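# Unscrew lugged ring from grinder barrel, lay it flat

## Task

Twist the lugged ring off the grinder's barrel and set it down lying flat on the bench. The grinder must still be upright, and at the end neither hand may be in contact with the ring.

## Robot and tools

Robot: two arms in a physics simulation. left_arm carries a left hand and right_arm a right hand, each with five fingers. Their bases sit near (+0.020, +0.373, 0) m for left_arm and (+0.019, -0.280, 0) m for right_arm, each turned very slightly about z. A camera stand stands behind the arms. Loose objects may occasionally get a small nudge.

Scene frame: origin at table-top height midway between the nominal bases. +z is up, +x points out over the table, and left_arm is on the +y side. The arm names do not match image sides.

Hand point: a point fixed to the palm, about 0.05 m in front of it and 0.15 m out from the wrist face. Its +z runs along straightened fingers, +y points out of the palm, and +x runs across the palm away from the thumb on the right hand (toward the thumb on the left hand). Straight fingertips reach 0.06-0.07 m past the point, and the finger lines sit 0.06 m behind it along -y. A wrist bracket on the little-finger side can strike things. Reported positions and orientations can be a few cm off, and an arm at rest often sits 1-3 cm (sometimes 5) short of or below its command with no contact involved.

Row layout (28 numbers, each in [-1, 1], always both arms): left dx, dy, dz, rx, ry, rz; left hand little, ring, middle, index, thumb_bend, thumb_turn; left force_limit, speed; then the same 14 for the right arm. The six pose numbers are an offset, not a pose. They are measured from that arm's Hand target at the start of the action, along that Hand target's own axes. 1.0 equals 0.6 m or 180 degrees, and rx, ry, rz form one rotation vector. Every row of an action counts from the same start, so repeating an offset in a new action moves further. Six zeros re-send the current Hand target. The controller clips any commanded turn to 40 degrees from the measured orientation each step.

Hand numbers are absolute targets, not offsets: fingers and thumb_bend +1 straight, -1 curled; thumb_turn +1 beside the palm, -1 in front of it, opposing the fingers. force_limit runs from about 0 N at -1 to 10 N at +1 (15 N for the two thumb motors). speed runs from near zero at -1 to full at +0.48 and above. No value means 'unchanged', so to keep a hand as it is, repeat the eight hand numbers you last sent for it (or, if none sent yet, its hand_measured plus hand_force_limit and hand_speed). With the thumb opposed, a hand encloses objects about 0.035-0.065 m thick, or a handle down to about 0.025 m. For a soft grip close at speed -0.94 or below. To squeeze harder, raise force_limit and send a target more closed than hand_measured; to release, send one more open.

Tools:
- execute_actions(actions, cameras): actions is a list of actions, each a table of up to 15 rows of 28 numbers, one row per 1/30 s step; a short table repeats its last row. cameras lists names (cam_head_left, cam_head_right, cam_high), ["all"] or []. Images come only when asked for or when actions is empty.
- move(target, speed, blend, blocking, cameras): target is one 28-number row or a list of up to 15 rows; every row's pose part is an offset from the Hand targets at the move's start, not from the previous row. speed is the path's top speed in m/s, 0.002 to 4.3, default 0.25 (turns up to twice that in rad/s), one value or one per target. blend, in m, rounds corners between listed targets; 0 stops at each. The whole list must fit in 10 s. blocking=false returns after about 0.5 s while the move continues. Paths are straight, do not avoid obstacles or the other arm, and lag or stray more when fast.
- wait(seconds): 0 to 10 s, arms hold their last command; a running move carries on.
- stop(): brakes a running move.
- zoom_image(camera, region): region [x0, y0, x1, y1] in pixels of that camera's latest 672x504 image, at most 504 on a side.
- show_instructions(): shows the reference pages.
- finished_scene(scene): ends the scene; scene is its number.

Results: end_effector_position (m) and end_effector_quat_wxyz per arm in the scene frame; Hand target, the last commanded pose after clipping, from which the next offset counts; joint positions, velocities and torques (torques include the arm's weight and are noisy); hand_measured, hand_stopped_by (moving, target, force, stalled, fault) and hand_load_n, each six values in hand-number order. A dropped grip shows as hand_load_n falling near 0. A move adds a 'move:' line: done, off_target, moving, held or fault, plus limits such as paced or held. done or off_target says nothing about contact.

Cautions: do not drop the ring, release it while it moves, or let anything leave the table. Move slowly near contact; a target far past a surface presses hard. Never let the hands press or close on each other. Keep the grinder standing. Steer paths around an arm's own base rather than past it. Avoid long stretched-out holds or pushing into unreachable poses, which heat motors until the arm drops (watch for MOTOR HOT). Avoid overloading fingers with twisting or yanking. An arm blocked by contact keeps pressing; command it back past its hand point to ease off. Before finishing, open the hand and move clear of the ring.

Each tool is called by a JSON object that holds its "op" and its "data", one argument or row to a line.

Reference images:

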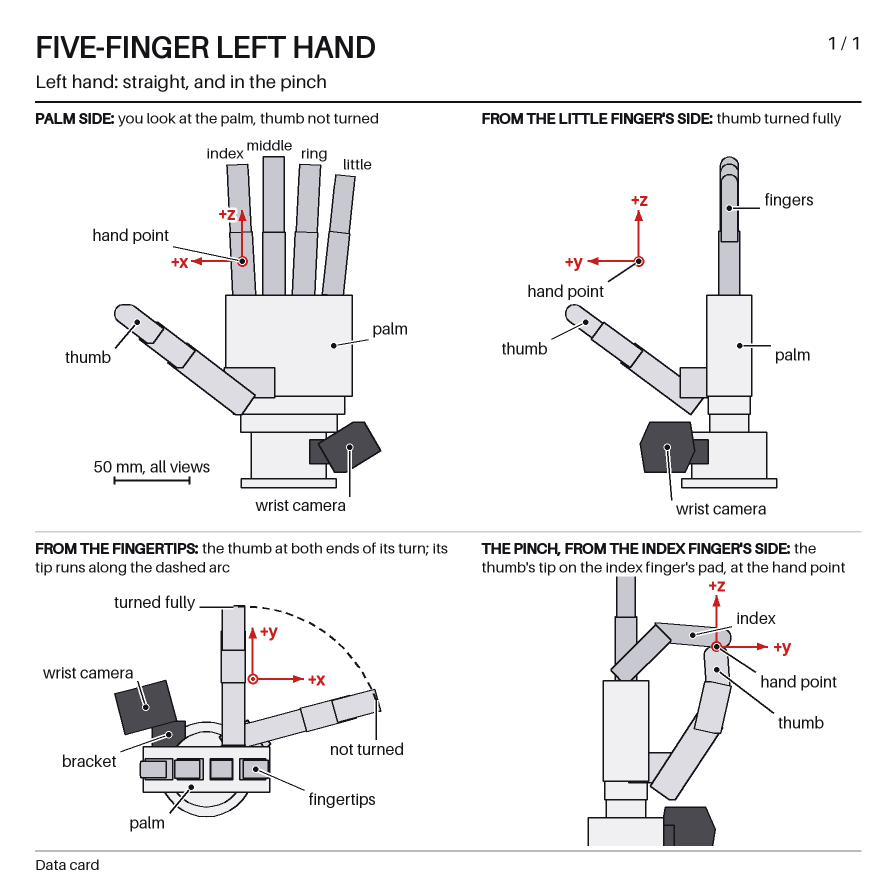

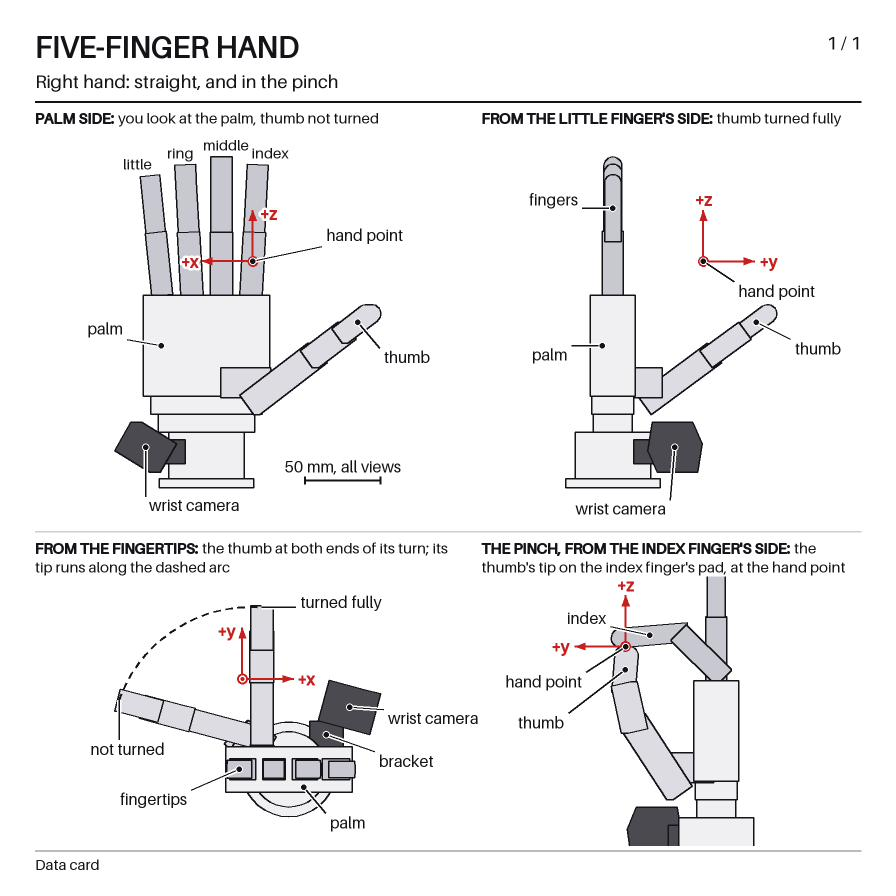

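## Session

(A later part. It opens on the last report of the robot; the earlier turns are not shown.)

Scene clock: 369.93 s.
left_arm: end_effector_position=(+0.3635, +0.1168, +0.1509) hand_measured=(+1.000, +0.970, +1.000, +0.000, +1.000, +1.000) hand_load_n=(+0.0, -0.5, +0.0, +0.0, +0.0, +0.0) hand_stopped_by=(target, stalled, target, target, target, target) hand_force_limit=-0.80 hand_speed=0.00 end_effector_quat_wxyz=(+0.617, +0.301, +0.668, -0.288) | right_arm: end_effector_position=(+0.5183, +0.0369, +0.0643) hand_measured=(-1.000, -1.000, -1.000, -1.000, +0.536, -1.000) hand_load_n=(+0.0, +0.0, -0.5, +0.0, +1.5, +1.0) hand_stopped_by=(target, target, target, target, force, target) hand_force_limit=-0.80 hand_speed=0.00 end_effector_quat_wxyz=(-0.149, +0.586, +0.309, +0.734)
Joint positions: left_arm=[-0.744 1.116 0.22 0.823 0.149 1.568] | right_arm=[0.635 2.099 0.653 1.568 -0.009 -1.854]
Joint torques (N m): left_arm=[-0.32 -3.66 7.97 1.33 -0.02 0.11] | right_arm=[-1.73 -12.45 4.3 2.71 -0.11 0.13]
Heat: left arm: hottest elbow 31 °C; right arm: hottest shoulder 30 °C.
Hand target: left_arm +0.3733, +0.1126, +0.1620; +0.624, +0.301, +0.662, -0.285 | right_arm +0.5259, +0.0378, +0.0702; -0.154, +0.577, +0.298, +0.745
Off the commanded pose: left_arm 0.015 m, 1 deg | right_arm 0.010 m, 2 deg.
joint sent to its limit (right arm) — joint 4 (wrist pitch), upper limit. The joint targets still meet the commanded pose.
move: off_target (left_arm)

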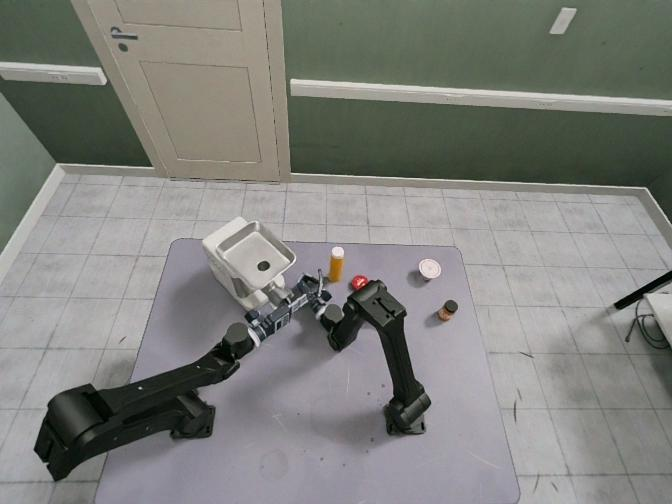

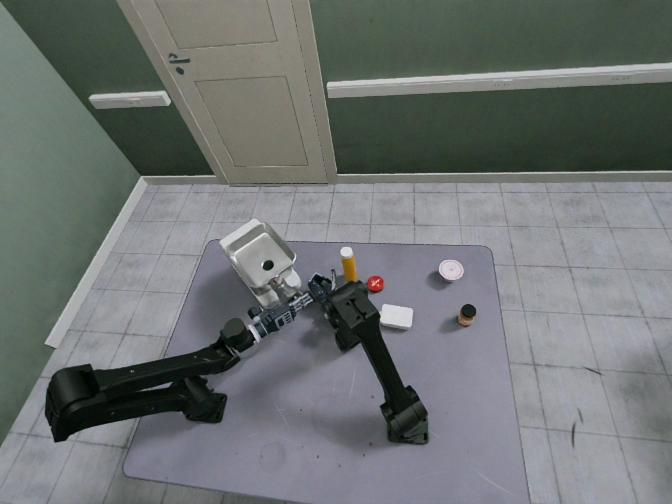

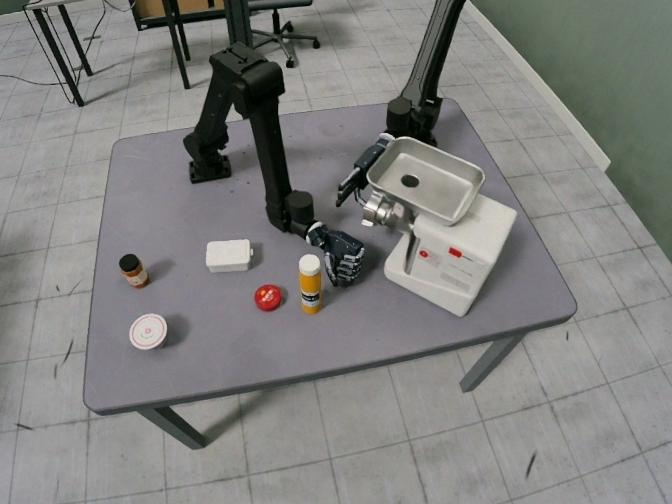

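{"op": "move", "data": {
  "target": [
    [0,0,0,0,0,0,1,1,1,0,1,1,-0.8,0, 0.0252,-0.0882,-0.0031,0,0,0,-1,-1,-1,-1,0.1,-1,-0.8,0],
    [0,0,0,0,0,0,1,1,1,0,1,1,-0.8,0, 0.1680,-0.0483,0.0205,0,0,0,-1,-1,-1,-1,0.1,-1,-0.8,0],
    [0,0,0,0,0,0,1,1,1,0,1,1,-0.8,0, 0.1428,0.0399,0.0236,0,0,0,-1,-1,-1,-1,0.1,-1,-0.8,0],
    [0,0,0,0,0,0,1,1,1,0,1,1,-0.8,0, 0,0,0,0,0,0,-1,-1,-1,-1,0.1,-1,-0.8,0]
  ],
  "speed": 0.18,
  "blend": [0.006, 0.01, 0.01, 0],
  "cameras": ["cam_high", "cam_head_left", "cam_head_right"]
}}

{"op": "zoom_image", "data": {
  "camera": "cam_high",
  "region": [340, 170, 400, 230]
}}

{"op": "zoom_image", "data": {
  "camera": "cam_head_left",
  "region": [265, 280, 310, 325]
}}

{"op": "zoom_image", "data": {
  "camera": "cam_head_right",
  "region": [275, 280, 320, 325]
}}

Scene clock: 373.93 s.
left_arm: end_effector_position=(+0.3638, +0.1173, +0.1514) hand_measured=(+1.000, +0.970, +1.000, +0.000, +1.000, +1.000) hand_load_n=(+0.0, +0.0, +0.0, +0.0, +0.0, +0.0) hand_stopped_by=(target, stalled, target, target, target, target) hand_force_limit=-0.80 hand_speed=0.00 end_effector_quat_wxyz=(+0.617, +0.301, +0.667, -0.288) | right_arm: end_effector_position=(+0.5185, +0.0367, +0.0635) hand_measured=(-1.000, -1.000, -1.000, -1.000, +0.536, -1.000) hand_load_n=(+0.0, +0.0, -0.5, +0.0, +2.0, +1.0) hand_stopped_by=(target, target, target, target, force, target) hand_force_limit=-0.80 hand_speed=0.00 end_effector_quat_wxyz=(-0.149, +0.587, +0.309, +0.734)
Joint positions: left_arm=[-0.742 1.115 0.22 0.823 0.149 1.568] | right_arm=[0.634 2.1 0.653 1.568 -0.009 -1.854]
Joint torques (N m): left_arm=[-0.56 -3.66 7.98 1.33 -0.03 0.13] | right_arm=[-1.67 -12.63 4.27 2.71 -0.11 0.14]
Heat: left arm: hottest elbow 31 °C; right arm: hottest shoulder 30 °C.
Hand target: left_arm +0.3733, +0.1126, +0.1620; +0.625, +0.301, +0.662, -0.285 | right_arm +0.5259, +0.0377, +0.0701; -0.154, +0.577, +0.298, +0.745
Off the commanded pose: left_arm 0.015 m, 1 deg | right_arm 0.010 m, 2 deg.
joint sent to its limit (right arm) — joint 4 (wrist pitch), upper limit. The joint targets still meet the commanded pose.
move: off_target (left_arm)

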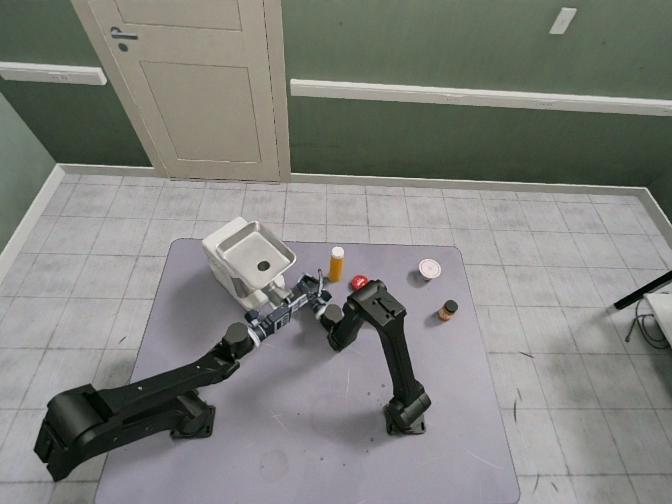

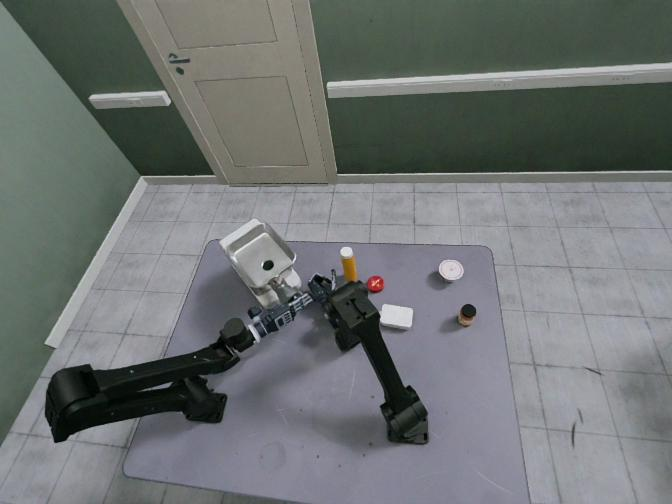

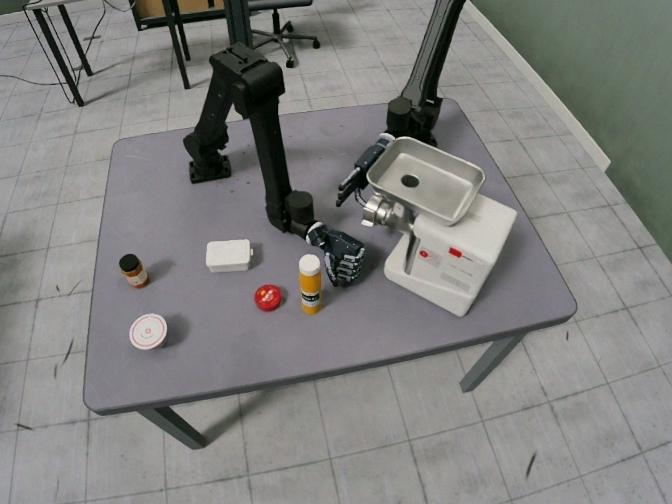

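Scaled by 8.400 from the camera's 672x504 image, which has a finer 960x720 frame.

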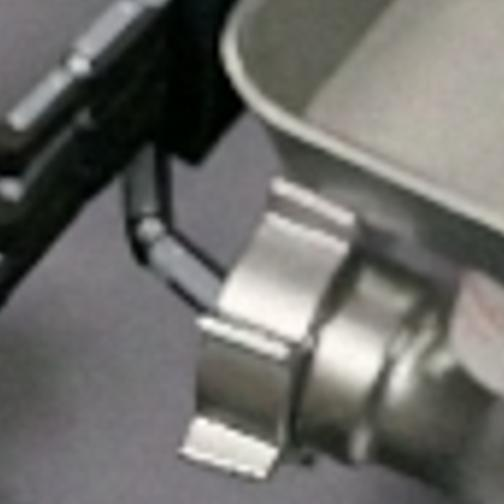

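Scaled by 11.200 from the camera's 672x504 image, which has a finer 960x720 frame.

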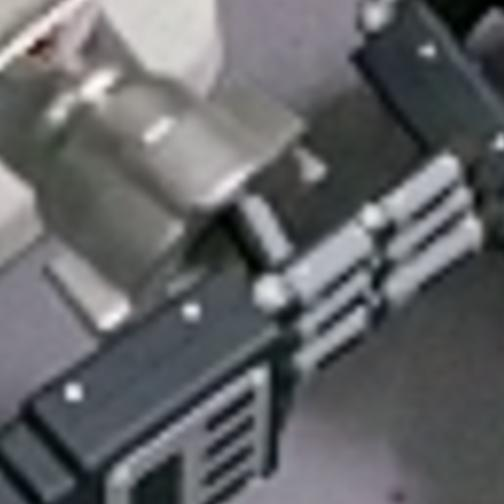

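Scaled by 11.200 from the camera's 672x504 image, which has a finer 960x720 frame.

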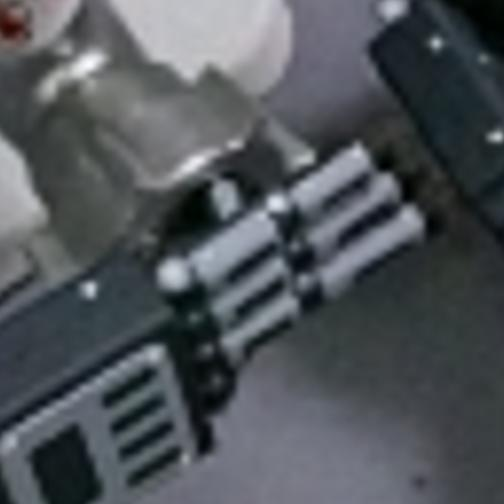

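{"op": "move", "data": {
  "target": [
    [0,0,0,0,0,0,1,1,1,0,1,1,-0.8,0, 0.0298,-0.1042,-0.0037,0,0,0,-1,-1,-1,-1,0.1,-1,-0.8,0],
    [0,0,0,0,0,0,1,1,1,0,1,1,-0.8,0, 0.1726,-0.0643,0.0199,0,0,0,-1,-1,-1,-1,0.1,-1,-0.8,0]
  ],
  "speed": 0.18,
  "blend": [0.006, 0],
  "cameras": ["cam_high", "cam_head_left", "cam_head_right"]
}}

{"op": "zoom_image", "data": {
  "camera": "cam_high",
  "region": [330, 160, 410, 240]
}}

{"op": "zoom_image", "data": {
  "camera": "cam_head_left",
  "region": [260, 270, 320, 330]
}}

{"op": "zoom_image", "data": {
  "camera": "cam_head_right",
  "region": [270, 270, 330, 330]
}}

Scene clock: 377.07 s.
left_arm: end_effector_position=(+0.3637, +0.1172, +0.1536) hand_measured=(+1.000, +0.970, +1.000, +0.000, +1.000, +1.000) hand_load_n=(+0.0, +0.0, +0.0, -4.5, +0.0, +0.0) hand_stopped_by=(target, stalled, target, target, target, target) hand_force_limit=-0.80 hand_speed=0.00 end_effector_quat_wxyz=(+0.619, +0.298, +0.666, -0.291) | right_arm: end_effector_position=(+0.4846, +0.0660, +0.1237) hand_measured=(-1.000, -1.000, -1.000, -1.000, +0.536, -1.000) hand_load_n=(+0.0, +0.0, -0.5, +0.0, +2.0, +1.0) hand_stopped_by=(target, target, target, target, force, target) hand_force_limit=-0.80 hand_speed=0.00 end_effector_quat_wxyz=(-0.134, +0.607, +0.303, +0.722)
Joint positions: left_arm=[-0.742 1.11 0.22 0.825 0.149 1.562] | right_arm=[0.766 1.847 0.611 1.316 0.159 -1.863]
Joint torques (N m): left_arm=[-0.5 -3.02 8.06 1.24 -0.01 0.22] | right_arm=[0.5 -15.38 6.6 2.39 -0.45 0]
Heat: left arm: hottest elbow 31 °C; right arm: hottest shoulder 30 °C.
Hand target: left_arm +0.3733, +0.1126, +0.1620; +0.625, +0.301, +0.662, -0.285 | right_arm +0.4832, +0.0869, +0.1601; -0.154, +0.577, +0.298, +0.745
Off the commanded pose: left_arm 0.014 m, 1 deg | right_arm 0.042 m, 5 deg.
move: off_target (left_arm, right_arm)

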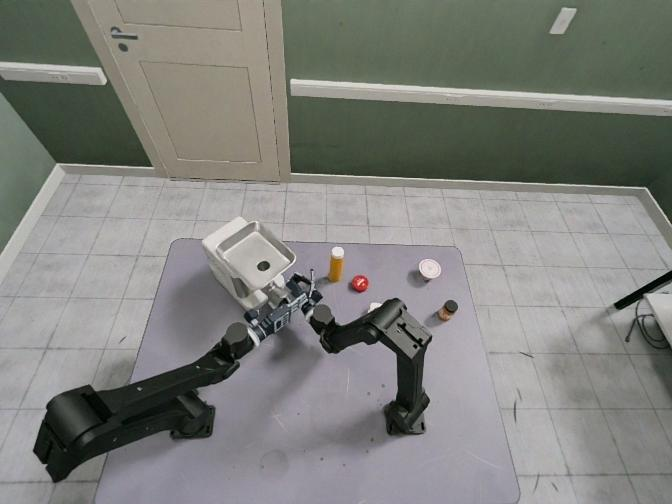

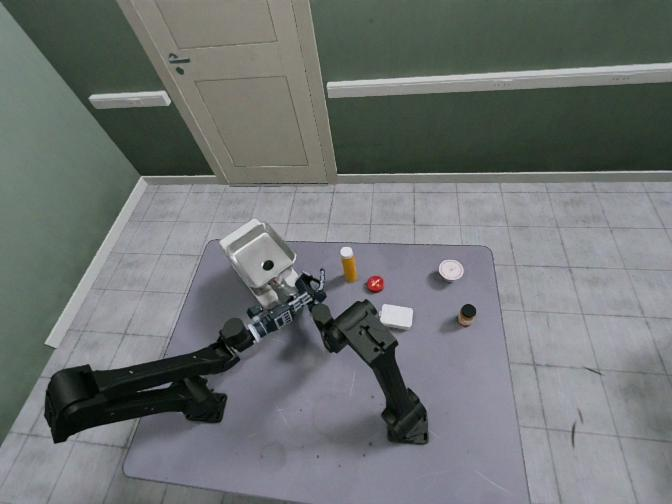

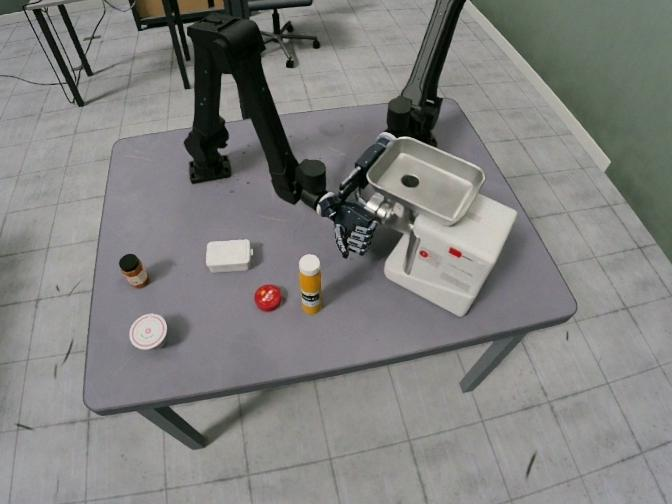

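Scaled by 6.300 from the camera's 672x504 image, which has a finer 960x720 frame.

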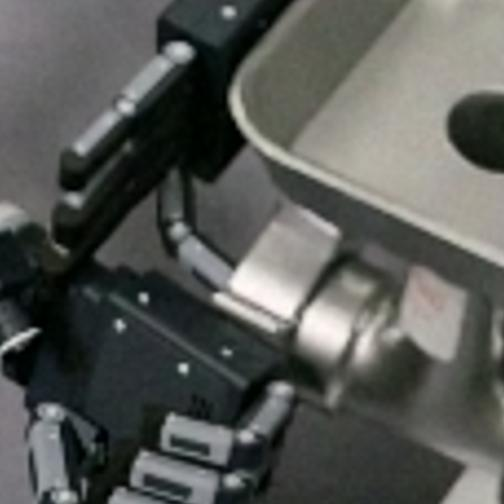

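Scaled by 8.400 from the camera's 672x504 image, which has a finer 960x720 frame.

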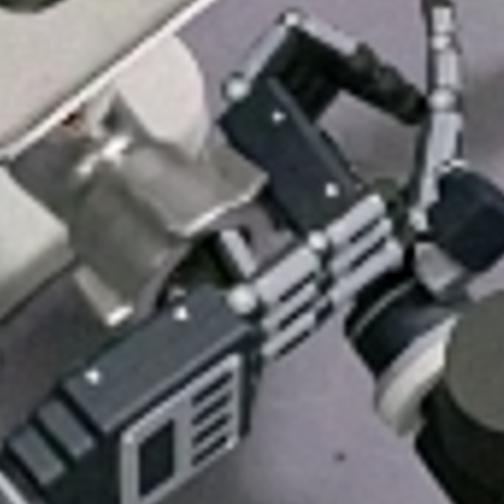

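Scaled by 8.400 from the camera's 672x504 image, which has a finer 960x720 frame.

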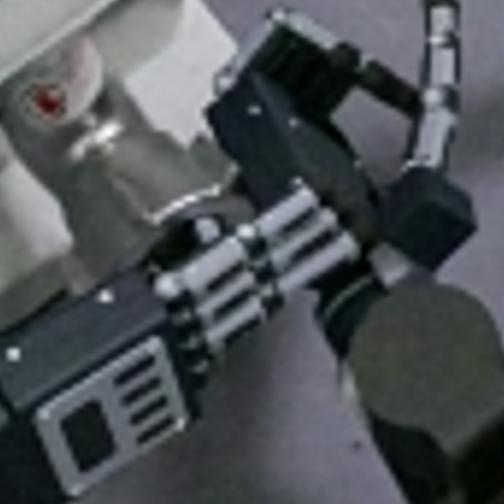

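{"op": "move", "data": {
  "target": [
    [0,0,0,0,0,0,1,1,1,0,1,1,-0.8,0, -0.06,-0.01,-0.005,0,0,0,-1,-1,-1,-1,0.1,-1,-0.8,0],
    [0,0,0,0,0,0,1,1,1,0,1,1,-0.8,0, -0.09,0.07,-0.004,0,0,0,-1,-1,-1,-1,0.1,-1,-0.8,0]
  ],
  "speed": 0.15,
  "blend": [0.006, 0],
  "cameras": ["cam_high", "cam_head_left", "cam_head_right"]
}}

{"op": "zoom_image", "data": {
  "camera": "cam_high",
  "region": [330, 160, 410, 240]
}}

{"op": "zoom_image", "data": {
  "camera": "cam_head_left",
  "region": [260, 270, 320, 330]
}}

{"op": "zoom_image", "data": {
  "camera": "cam_head_right",
  "region": [270, 270, 330, 330]
}}

Scene clock: 378.77 s.
left_arm: end_effector_position=(+0.3638, +0.1174, +0.1509) hand_measured=(+1.000, +0.970, +1.000, +0.000, +1.000, +1.000) hand_load_n=(+0.0, +0.0, +0.0, +0.0, +0.0, +0.0) hand_stopped_by=(target, stalled, target, target, target, target) hand_force_limit=-0.80 hand_speed=0.00 end_effector_quat_wxyz=(+0.617, +0.301, +0.668, -0.288) | right_arm: end_effector_position=(+0.5106, +0.0431, +0.1135) hand_measured=(-1.000, -1.000, -1.000, -1.000, +0.536, -1.000) hand_load_n=(+0.0, +0.0, -0.5, +0.0, +1.5, +1.0) hand_stopped_by=(target, target, target, target, force, target) hand_force_limit=-0.80 hand_speed=0.00 end_effector_quat_wxyz=(-0.148, +0.585, +0.309, +0.735)
Joint positions: left_arm=[-0.742 1.115 0.22 0.821 0.149 1.568] | right_arm=[0.659 1.928 0.62 1.432 0.015 -1.86]
Joint torques (N m): left_arm=[-0.26 -3.78 7.95 1.36 -0.05 0.15] | right_arm=[-1.67 -10.87 6.13 2.71 -0.1 0.15]
Heat: left arm: hottest elbow 31 °C; right arm: hottest shoulder 30 °C.
Hand target: left_arm +0.3733, +0.1126, +0.1621; +0.625, +0.301, +0.662, -0.285 | right_arm +0.5209, +0.0467, +0.1196; -0.154, +0.577, +0.298, +0.745
Off the commanded pose: left_arm 0.015 m, 1 deg | right_arm 0.012 m, 2 deg.
move: off_target (left_arm, right_arm)

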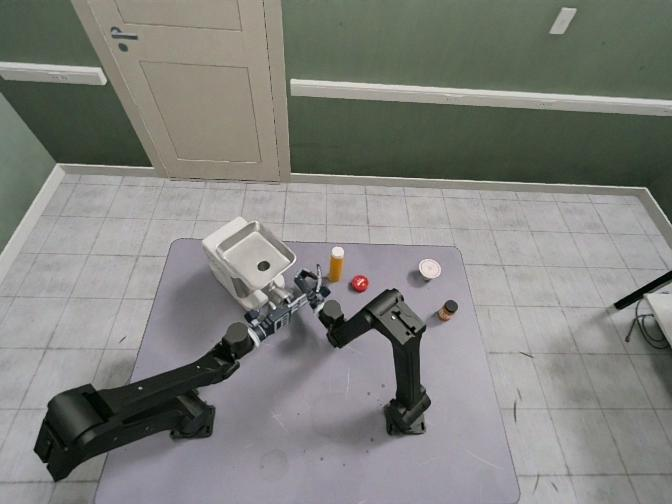

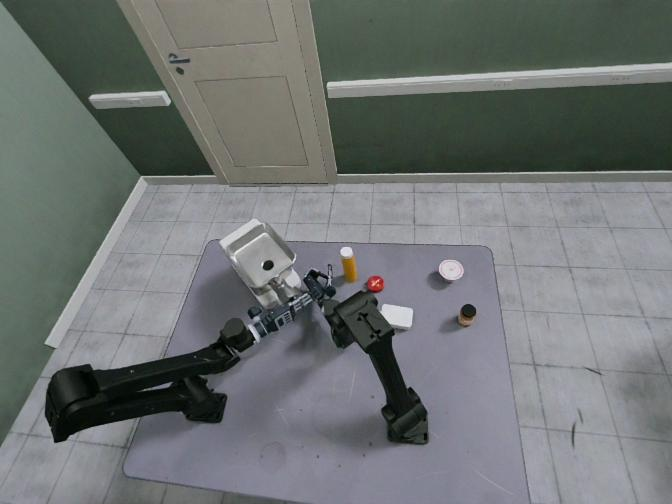

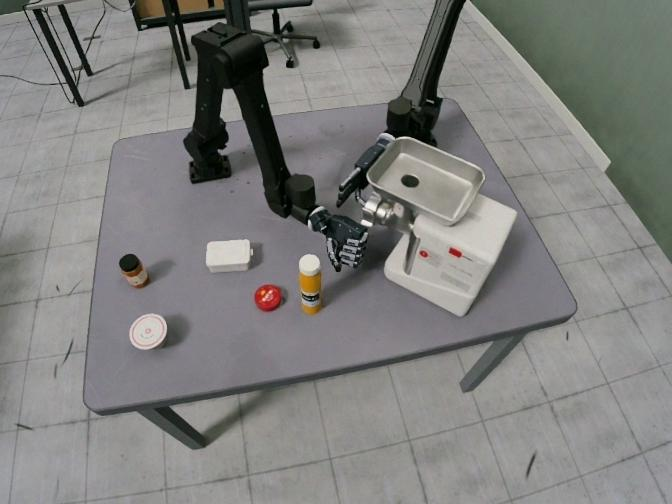

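Scaled by 6.300 from the camera's 672x504 image, which has a finer 960x720 frame.

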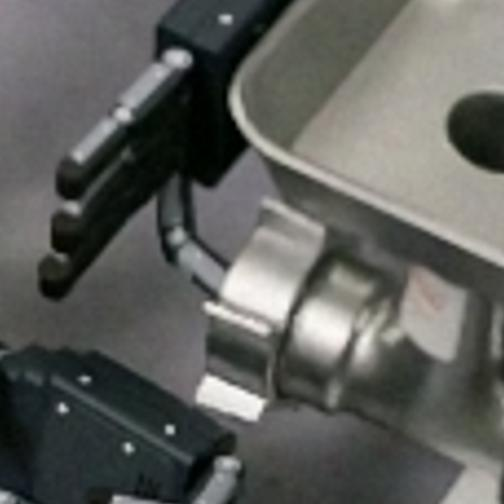

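Scaled by 8.400 from the camera's 672x504 image, which has a finer 960x720 frame.

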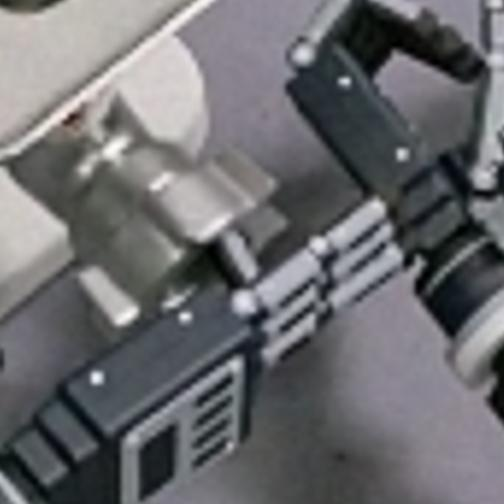

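Scaled by 8.400 from the camera's 672x504 image, which has a finer 960x720 frame.

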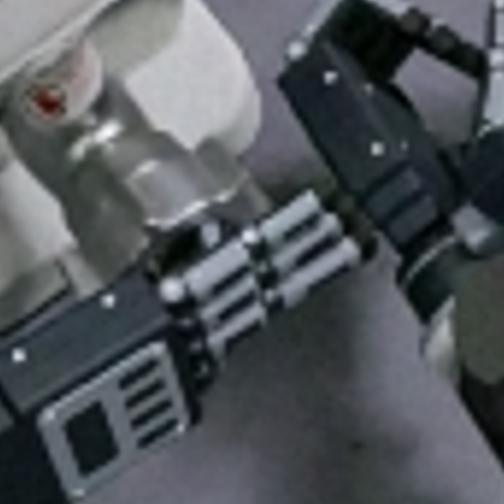

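{"op": "move", "data": {
  "target": [
    [0,-0.045,0,0,0,0,1,1,1,0,1,1,-0.8,0, -0.14,0.01,-0.004,0,0,0,-1,-1,-1,-1,0.1,-1,-0.8,0],
    [0,-0.046,0,0,0,0,-1,-1,-1,0,1,1,-0.8,0, -0.14,0.01,-0.004,0,0,0,-1,-1,-1,-1,0.1,-1,-0.8,0]
  ],
  "speed": 0.1,
  "cameras": ["cam_high", "cam_head_left", "cam_head_right"]
}}

{"op": "zoom_image", "data": {
  "camera": "cam_high",
  "region": [330, 160, 410, 240]
}}

{"op": "zoom_image", "data": {
  "camera": "cam_head_left",
  "region": [260, 270, 320, 330]
}}

{"op": "zoom_image", "data": {
  "camera": "cam_head_right",
  "region": [270, 270, 330, 330]
}}

Scene clock: 382.40 s.
left_arm: end_effector_position=(+0.3493, +0.1029, +0.1508) hand_measured=(-1.000, -1.000, -1.000, +0.000, +1.000, +1.000) hand_load_n=(+0.0, +0.0, +0.0, +0.0, +0.0, +0.0) hand_stopped_by=(target, target, target, target, target, target) hand_force_limit=-0.80 hand_speed=0.00 end_effector_quat_wxyz=(+0.619, +0.300, +0.669, -0.282) | right_arm: end_effector_position=(+0.5360, +0.0371, +0.0552) hand_measured=(-1.000, -1.000, -1.000, -1.000, +0.536, -1.000) hand_load_n=(-0.5, +0.0, -0.5, +0.0, +2.0, +1.0) hand_stopped_by=(target, target, target, target, force, target) hand_force_limit=-0.80 hand_speed=0.00 end_effector_quat_wxyz=(-0.153, +0.582, +0.309, +0.737)
Joint positions: left_arm=[-0.842 1.115 0.22 0.82 0.039 1.568] | right_arm=[0.604 2.145 0.701 1.577 -0.048 -1.848]
Joint torques (N m): left_arm=[-1.9 -4.31 7.57 1.42 -0.26 0.08] | right_arm=[-2.61 -10.23 4.53 2.33 -0.11 0.15]
Heat: left arm: hottest elbow 31 °C; right arm: hottest shoulder 30 °C.
Hand target: left_arm +0.3525, +0.0945, +0.1620; +0.625, +0.301, +0.662, -0.285 | right_arm +0.5467, +0.0307, +0.0409; -0.154, +0.577, +0.298, +0.745
Off the commanded pose: left_arm 0.014 m, 1 deg | right_arm 0.019 m, 2 deg.
joint sent to its limit (right arm) — joint 4 (wrist pitch), upper limit. The joint targets still meet the commanded pose.
move: off_target (left_arm, right_arm); target 2's new numbers were sent with left_arm's hand 0.015 m and 1 deg from that target

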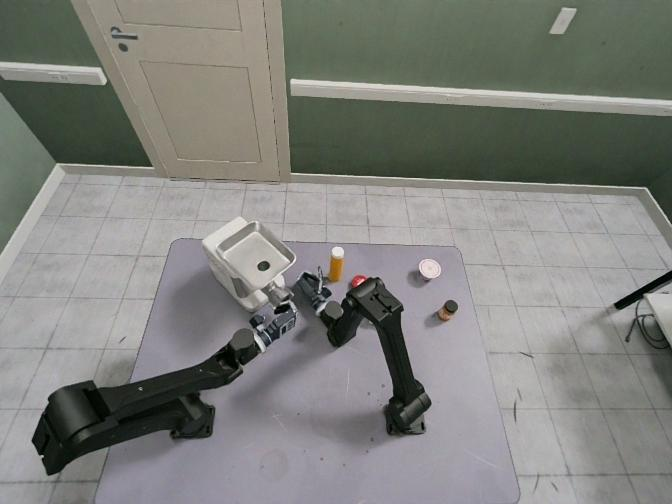

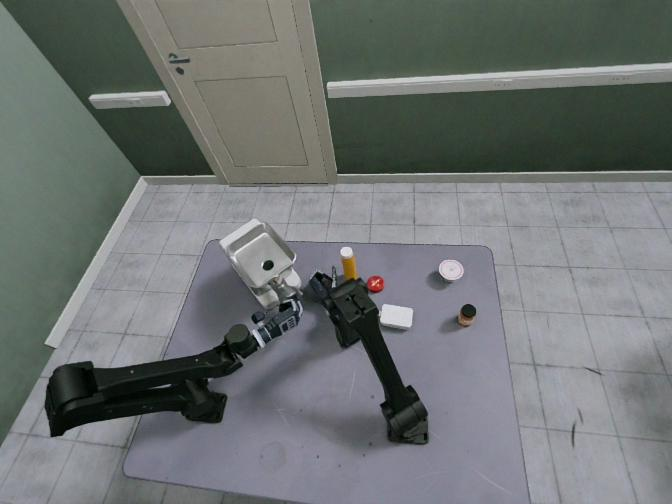

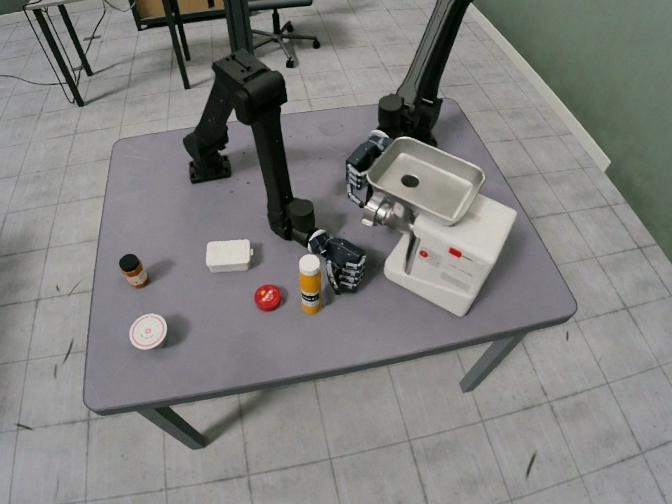

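Scaled by 6.300 from the camera's 672x504 image, which has a finer 960x720 frame.

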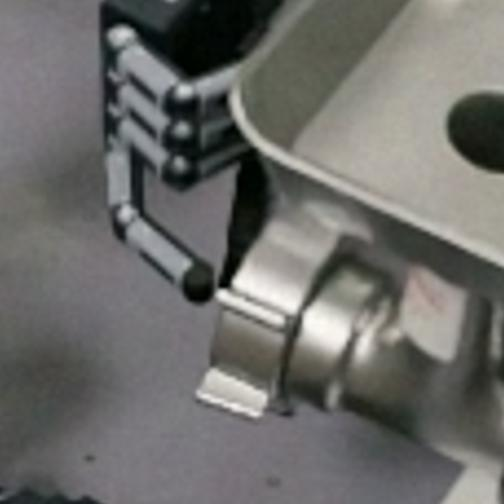

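Scaled by 8.400 from the camera's 672x504 image, which has a finer 960x720 frame.

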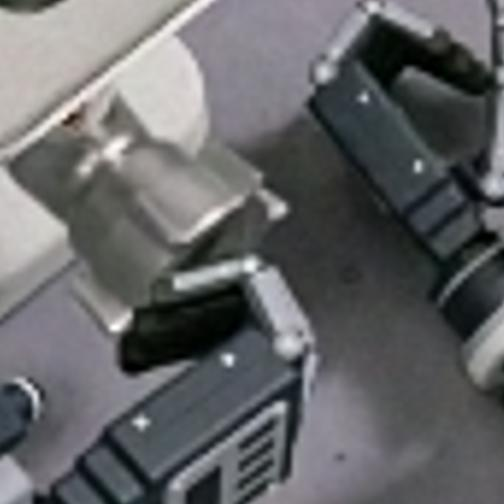

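Scaled by 8.400 from the camera's 672x504 image, which has a finer 960x720 frame.

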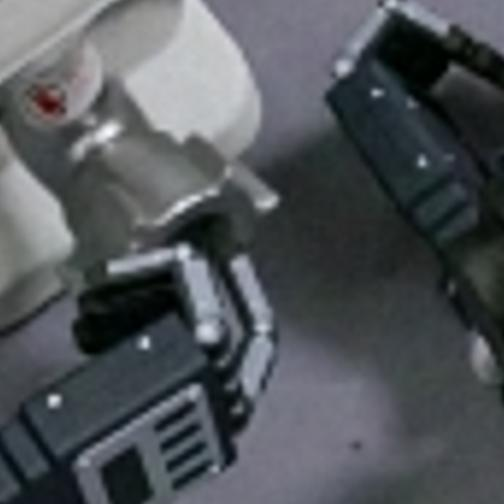

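{"op": "move", "data": {
  "target": [0,0.043,0,0,0,0,-1,-1,-1,0,1,1,-0.8,0, 0,0,0,0,0,0,-1,-1,-1,-1,0.1,-1,-0.8,0],
  "speed": 0.06,
  "cameras": ["cam_high", "cam_head_left", "cam_head_right"]
}}

{"op": "zoom_image", "data": {
  "camera": "cam_high",
  "region": [330, 160, 410, 240]
}}

{"op": "zoom_image", "data": {
  "camera": "cam_head_left",
  "region": [260, 270, 320, 330]
}}

{"op": "zoom_image", "data": {
  "camera": "cam_head_right",
  "region": [270, 270, 330, 330]
}}

Scene clock: 383.87 s.
left_arm: end_effector_position=(+0.3613, +0.1145, +0.1505) hand_measured=(-1.000, -1.000, -1.000, +0.000, +1.000, +1.000) hand_load_n=(+0.0, +0.5, +0.0, +0.0, +0.0, +0.0) hand_stopped_by=(target, target, target, target, target, target) hand_force_limit=-0.80 hand_speed=0.00 end_effector_quat_wxyz=(+0.616, +0.303, +0.668, -0.289) | right_arm: end_effector_position=(+0.5360, +0.0371, +0.0552) hand_measured=(-1.000, -1.000, -1.000, -1.000, +0.536, -1.000) hand_load_n=(+0.0, -0.5, -0.5, +0.0, +1.5, +1.0) hand_stopped_by=(target, target, target, target, force, target) hand_force_limit=-0.80 hand_speed=0.00 end_effector_quat_wxyz=(-0.153, +0.582, +0.309, +0.737)
Joint positions: left_arm=[-0.755 1.115 0.22 0.82 0.141 1.568] | right_arm=[0.604 2.145 0.701 1.577 -0.048 -1.848]
Joint torques (N m): left_arm=[-0.03 -3.6 7.95 1.51 -0.03 0.16] | right_arm=[-2.49 -10.23 4.52 2.35 -0.11 0.15]
Heat: left arm: hottest elbow 31 °C; right arm: hottest shoulder 30 °C.
Hand target: left_arm +0.3719, +0.1114, +0.1620; +0.624, +0.301, +0.662, -0.285 | right_arm +0.5467, +0.0307, +0.0409; -0.154, +0.577, +0.298, +0.745
Off the commanded pose: left_arm 0.016 m, 1 deg | right_arm 0.019 m, 2 deg.
joint sent to its limit (right arm) — joint 4 (wrist pitch), upper limit. The joint targets still meet the commanded pose.
move: off_target (left_arm, right_arm)

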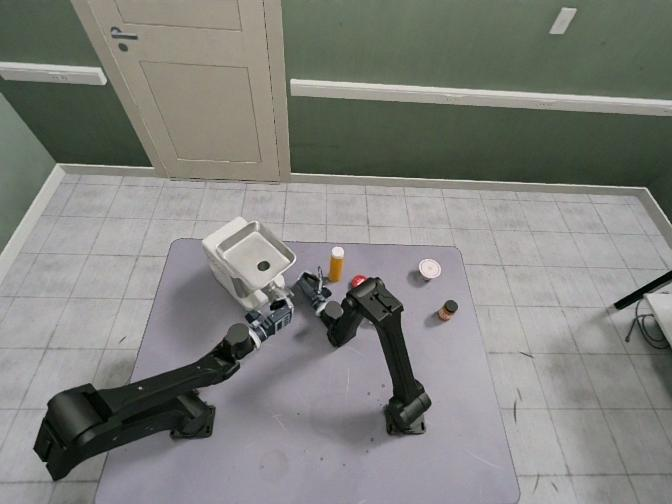

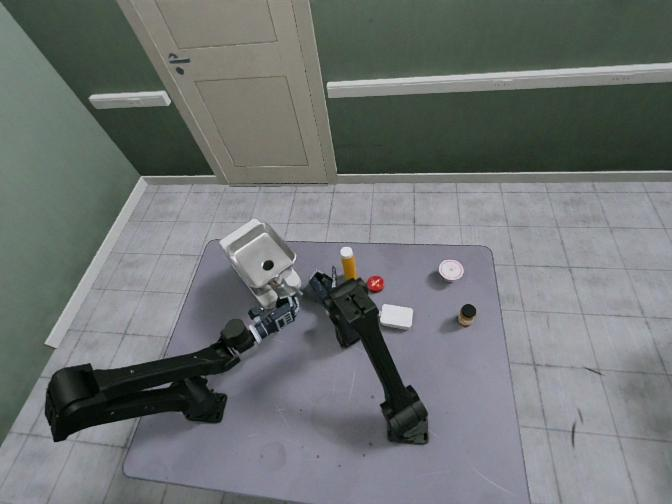

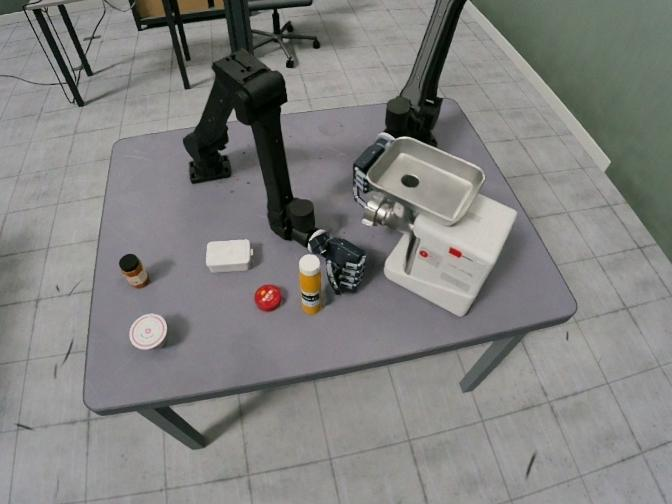

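Scaled by 6.300 from the camera's 672x504 image, which has a finer 960x720 frame.

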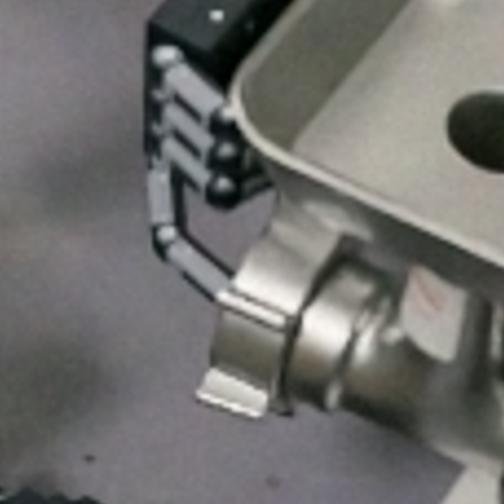

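Scaled by 8.400 from the camera's 672x504 image, which has a finer 960x720 frame.

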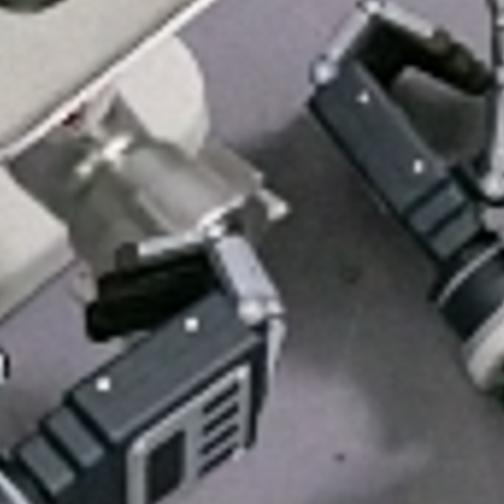

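Scaled by 8.400 from the camera's 672x504 image, which has a finer 960x720 frame.

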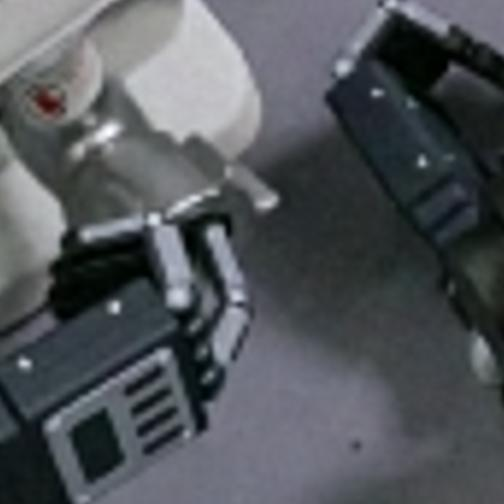

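{"op": "move", "data": {
  "target": [
    [0,0,0,0,0,0,-1,-1,-1,0,1,1,-0.8,0, 0.0573,-0.0163,-0.0116,0,0,0,-1,-1,-1,-1,0.1,-1,-0.8,0],
    [0,0,0,0,0,0,-1,-1,-1,0,1,1,-0.8,0, 0.0848,-0.1125,-0.0150,0,0,0,-1,-1,-1,-1,0.1,-1,-0.8,0],
    [0,0,0,0,0,0,-1,-1,-1,0,1,1,-0.8,0, 0.2673,-0.0616,0.0151,0,0,0,-1,-1,-1,-1,0.1,-1,-0.8,0]
  ],
  "speed": 0.18,
  "blend": [0.01, 0.006, 0],
  "cameras": ["cam_high", "cam_head_left", "cam_head_right"]
}}

{"op": "zoom_image", "data": {
  "camera": "cam_high",
  "region": [330, 160, 410, 240]
}}

{"op": "zoom_image", "data": {
  "camera": "cam_head_left",
  "region": [260, 270, 320, 330]
}}

{"op": "zoom_image", "data": {
  "camera": "cam_head_right",
  "region": [270, 270, 330, 330]
}}

Scene clock: 386.40 s.
left_arm: end_effector_position=(+0.3613, +0.1145, +0.1505) hand_measured=(-1.000, -1.000, -1.000, +0.000, +1.000, +1.000) hand_load_n=(+0.0, +0.0, +0.0, +0.0, +0.0, +0.0) hand_stopped_by=(target, target, target, target, target, target) hand_force_limit=-0.80 hand_speed=0.00 end_effector_quat_wxyz=(+0.616, +0.303, +0.668, -0.289) | right_arm: end_effector_position=(+0.4874, +0.0728, +0.1727) hand_measured=(-1.000, -1.000, -1.000, -1.000, +0.536, -1.000) hand_load_n=(+0.0, +0.0, +0.0, +0.0, +2.0, +1.0) hand_stopped_by=(target, target, target, target, force, target) hand_force_limit=-0.80 hand_speed=0.00 end_effector_quat_wxyz=(-0.150, +0.588, +0.295, +0.738)
Joint positions: left_arm=[-0.755 1.115 0.22 0.82 0.141 1.568] | right_arm=[0.764 1.738 0.629 1.246 0.138 -1.855]
Joint torques (N m): left_arm=[-0.15 -3.6 7.99 1.42 -0.02 0.17] | right_arm=[-0.21 -12.28 6.63 1.87 -0.05 -0.06]
Heat: left arm: hottest elbow 31 °C; right arm: hottest shoulder 30 °C.
Hand target: left_arm +0.3719, +0.1114, +0.1620; +0.625, +0.301, +0.662, -0.285 | right_arm +0.4864, +0.0836, +0.1851; -0.154, +0.577, +0.298, +0.745
Off the commanded pose: left_arm 0.016 m, 1 deg | right_arm 0.016 m, 2 deg.
move: off_target (left_arm, right_arm)

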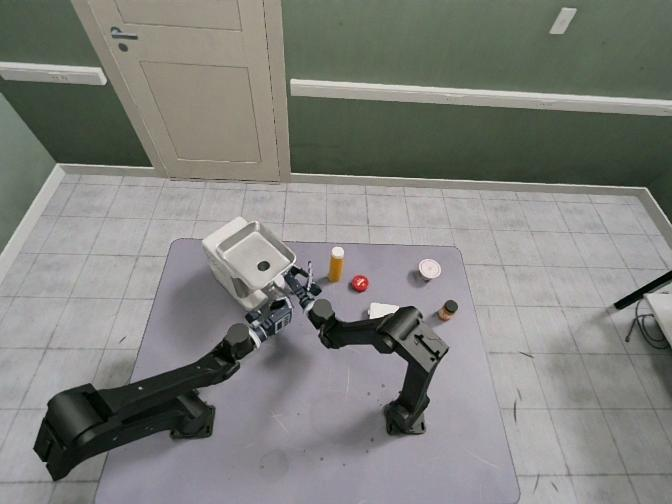

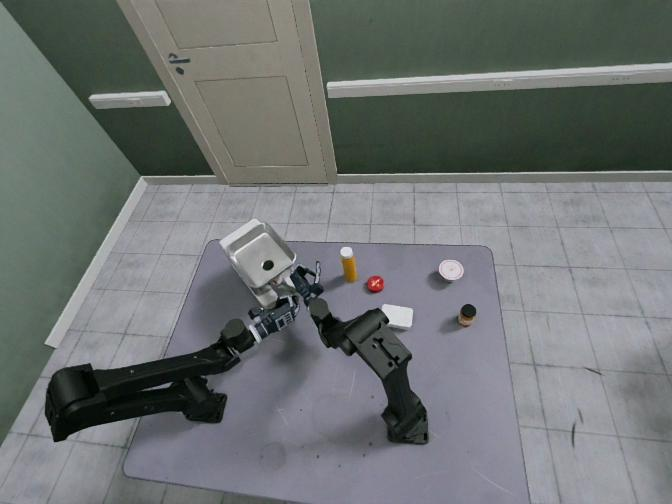

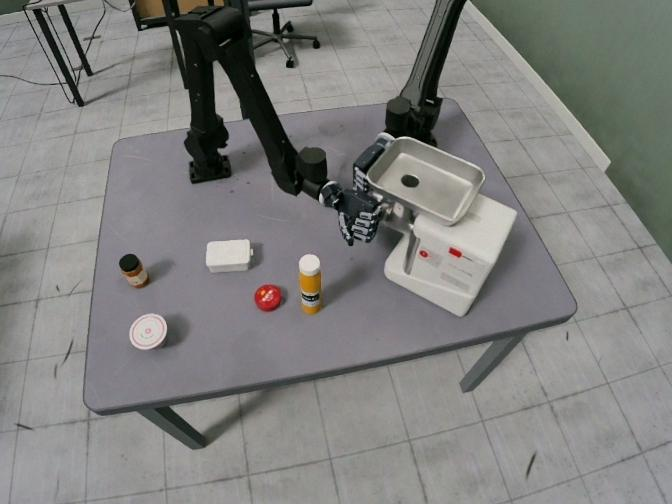

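Scaled by 6.300 from the camera's 672x504 image, which has a finer 960x720 frame.

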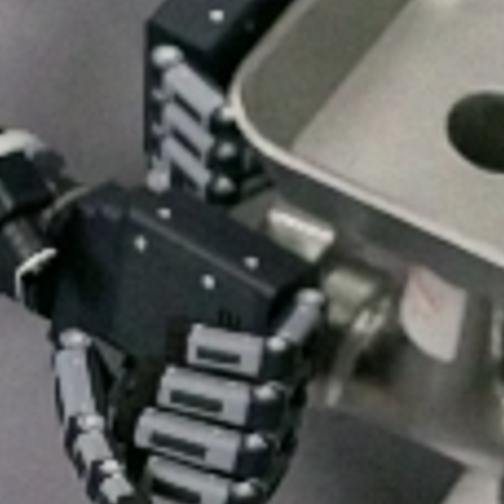

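Scaled by 8.400 from the camera's 672x504 image, which has a finer 960x720 frame.

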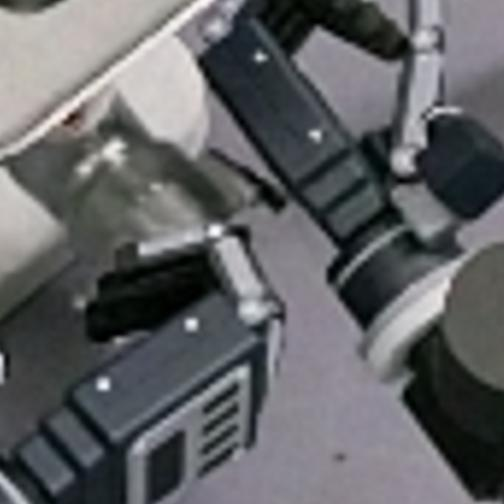

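Scaled by 8.400 from the camera's 672x504 image, which has a finer 960x720 frame.

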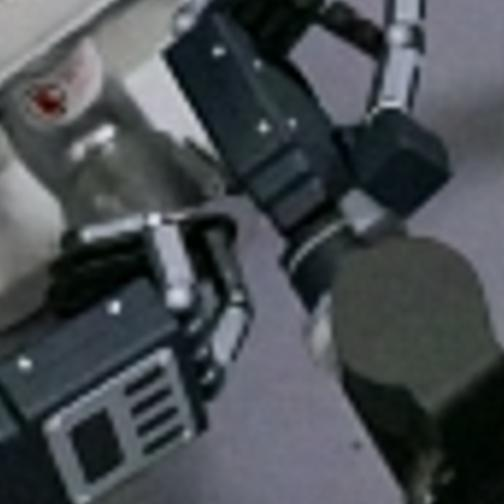

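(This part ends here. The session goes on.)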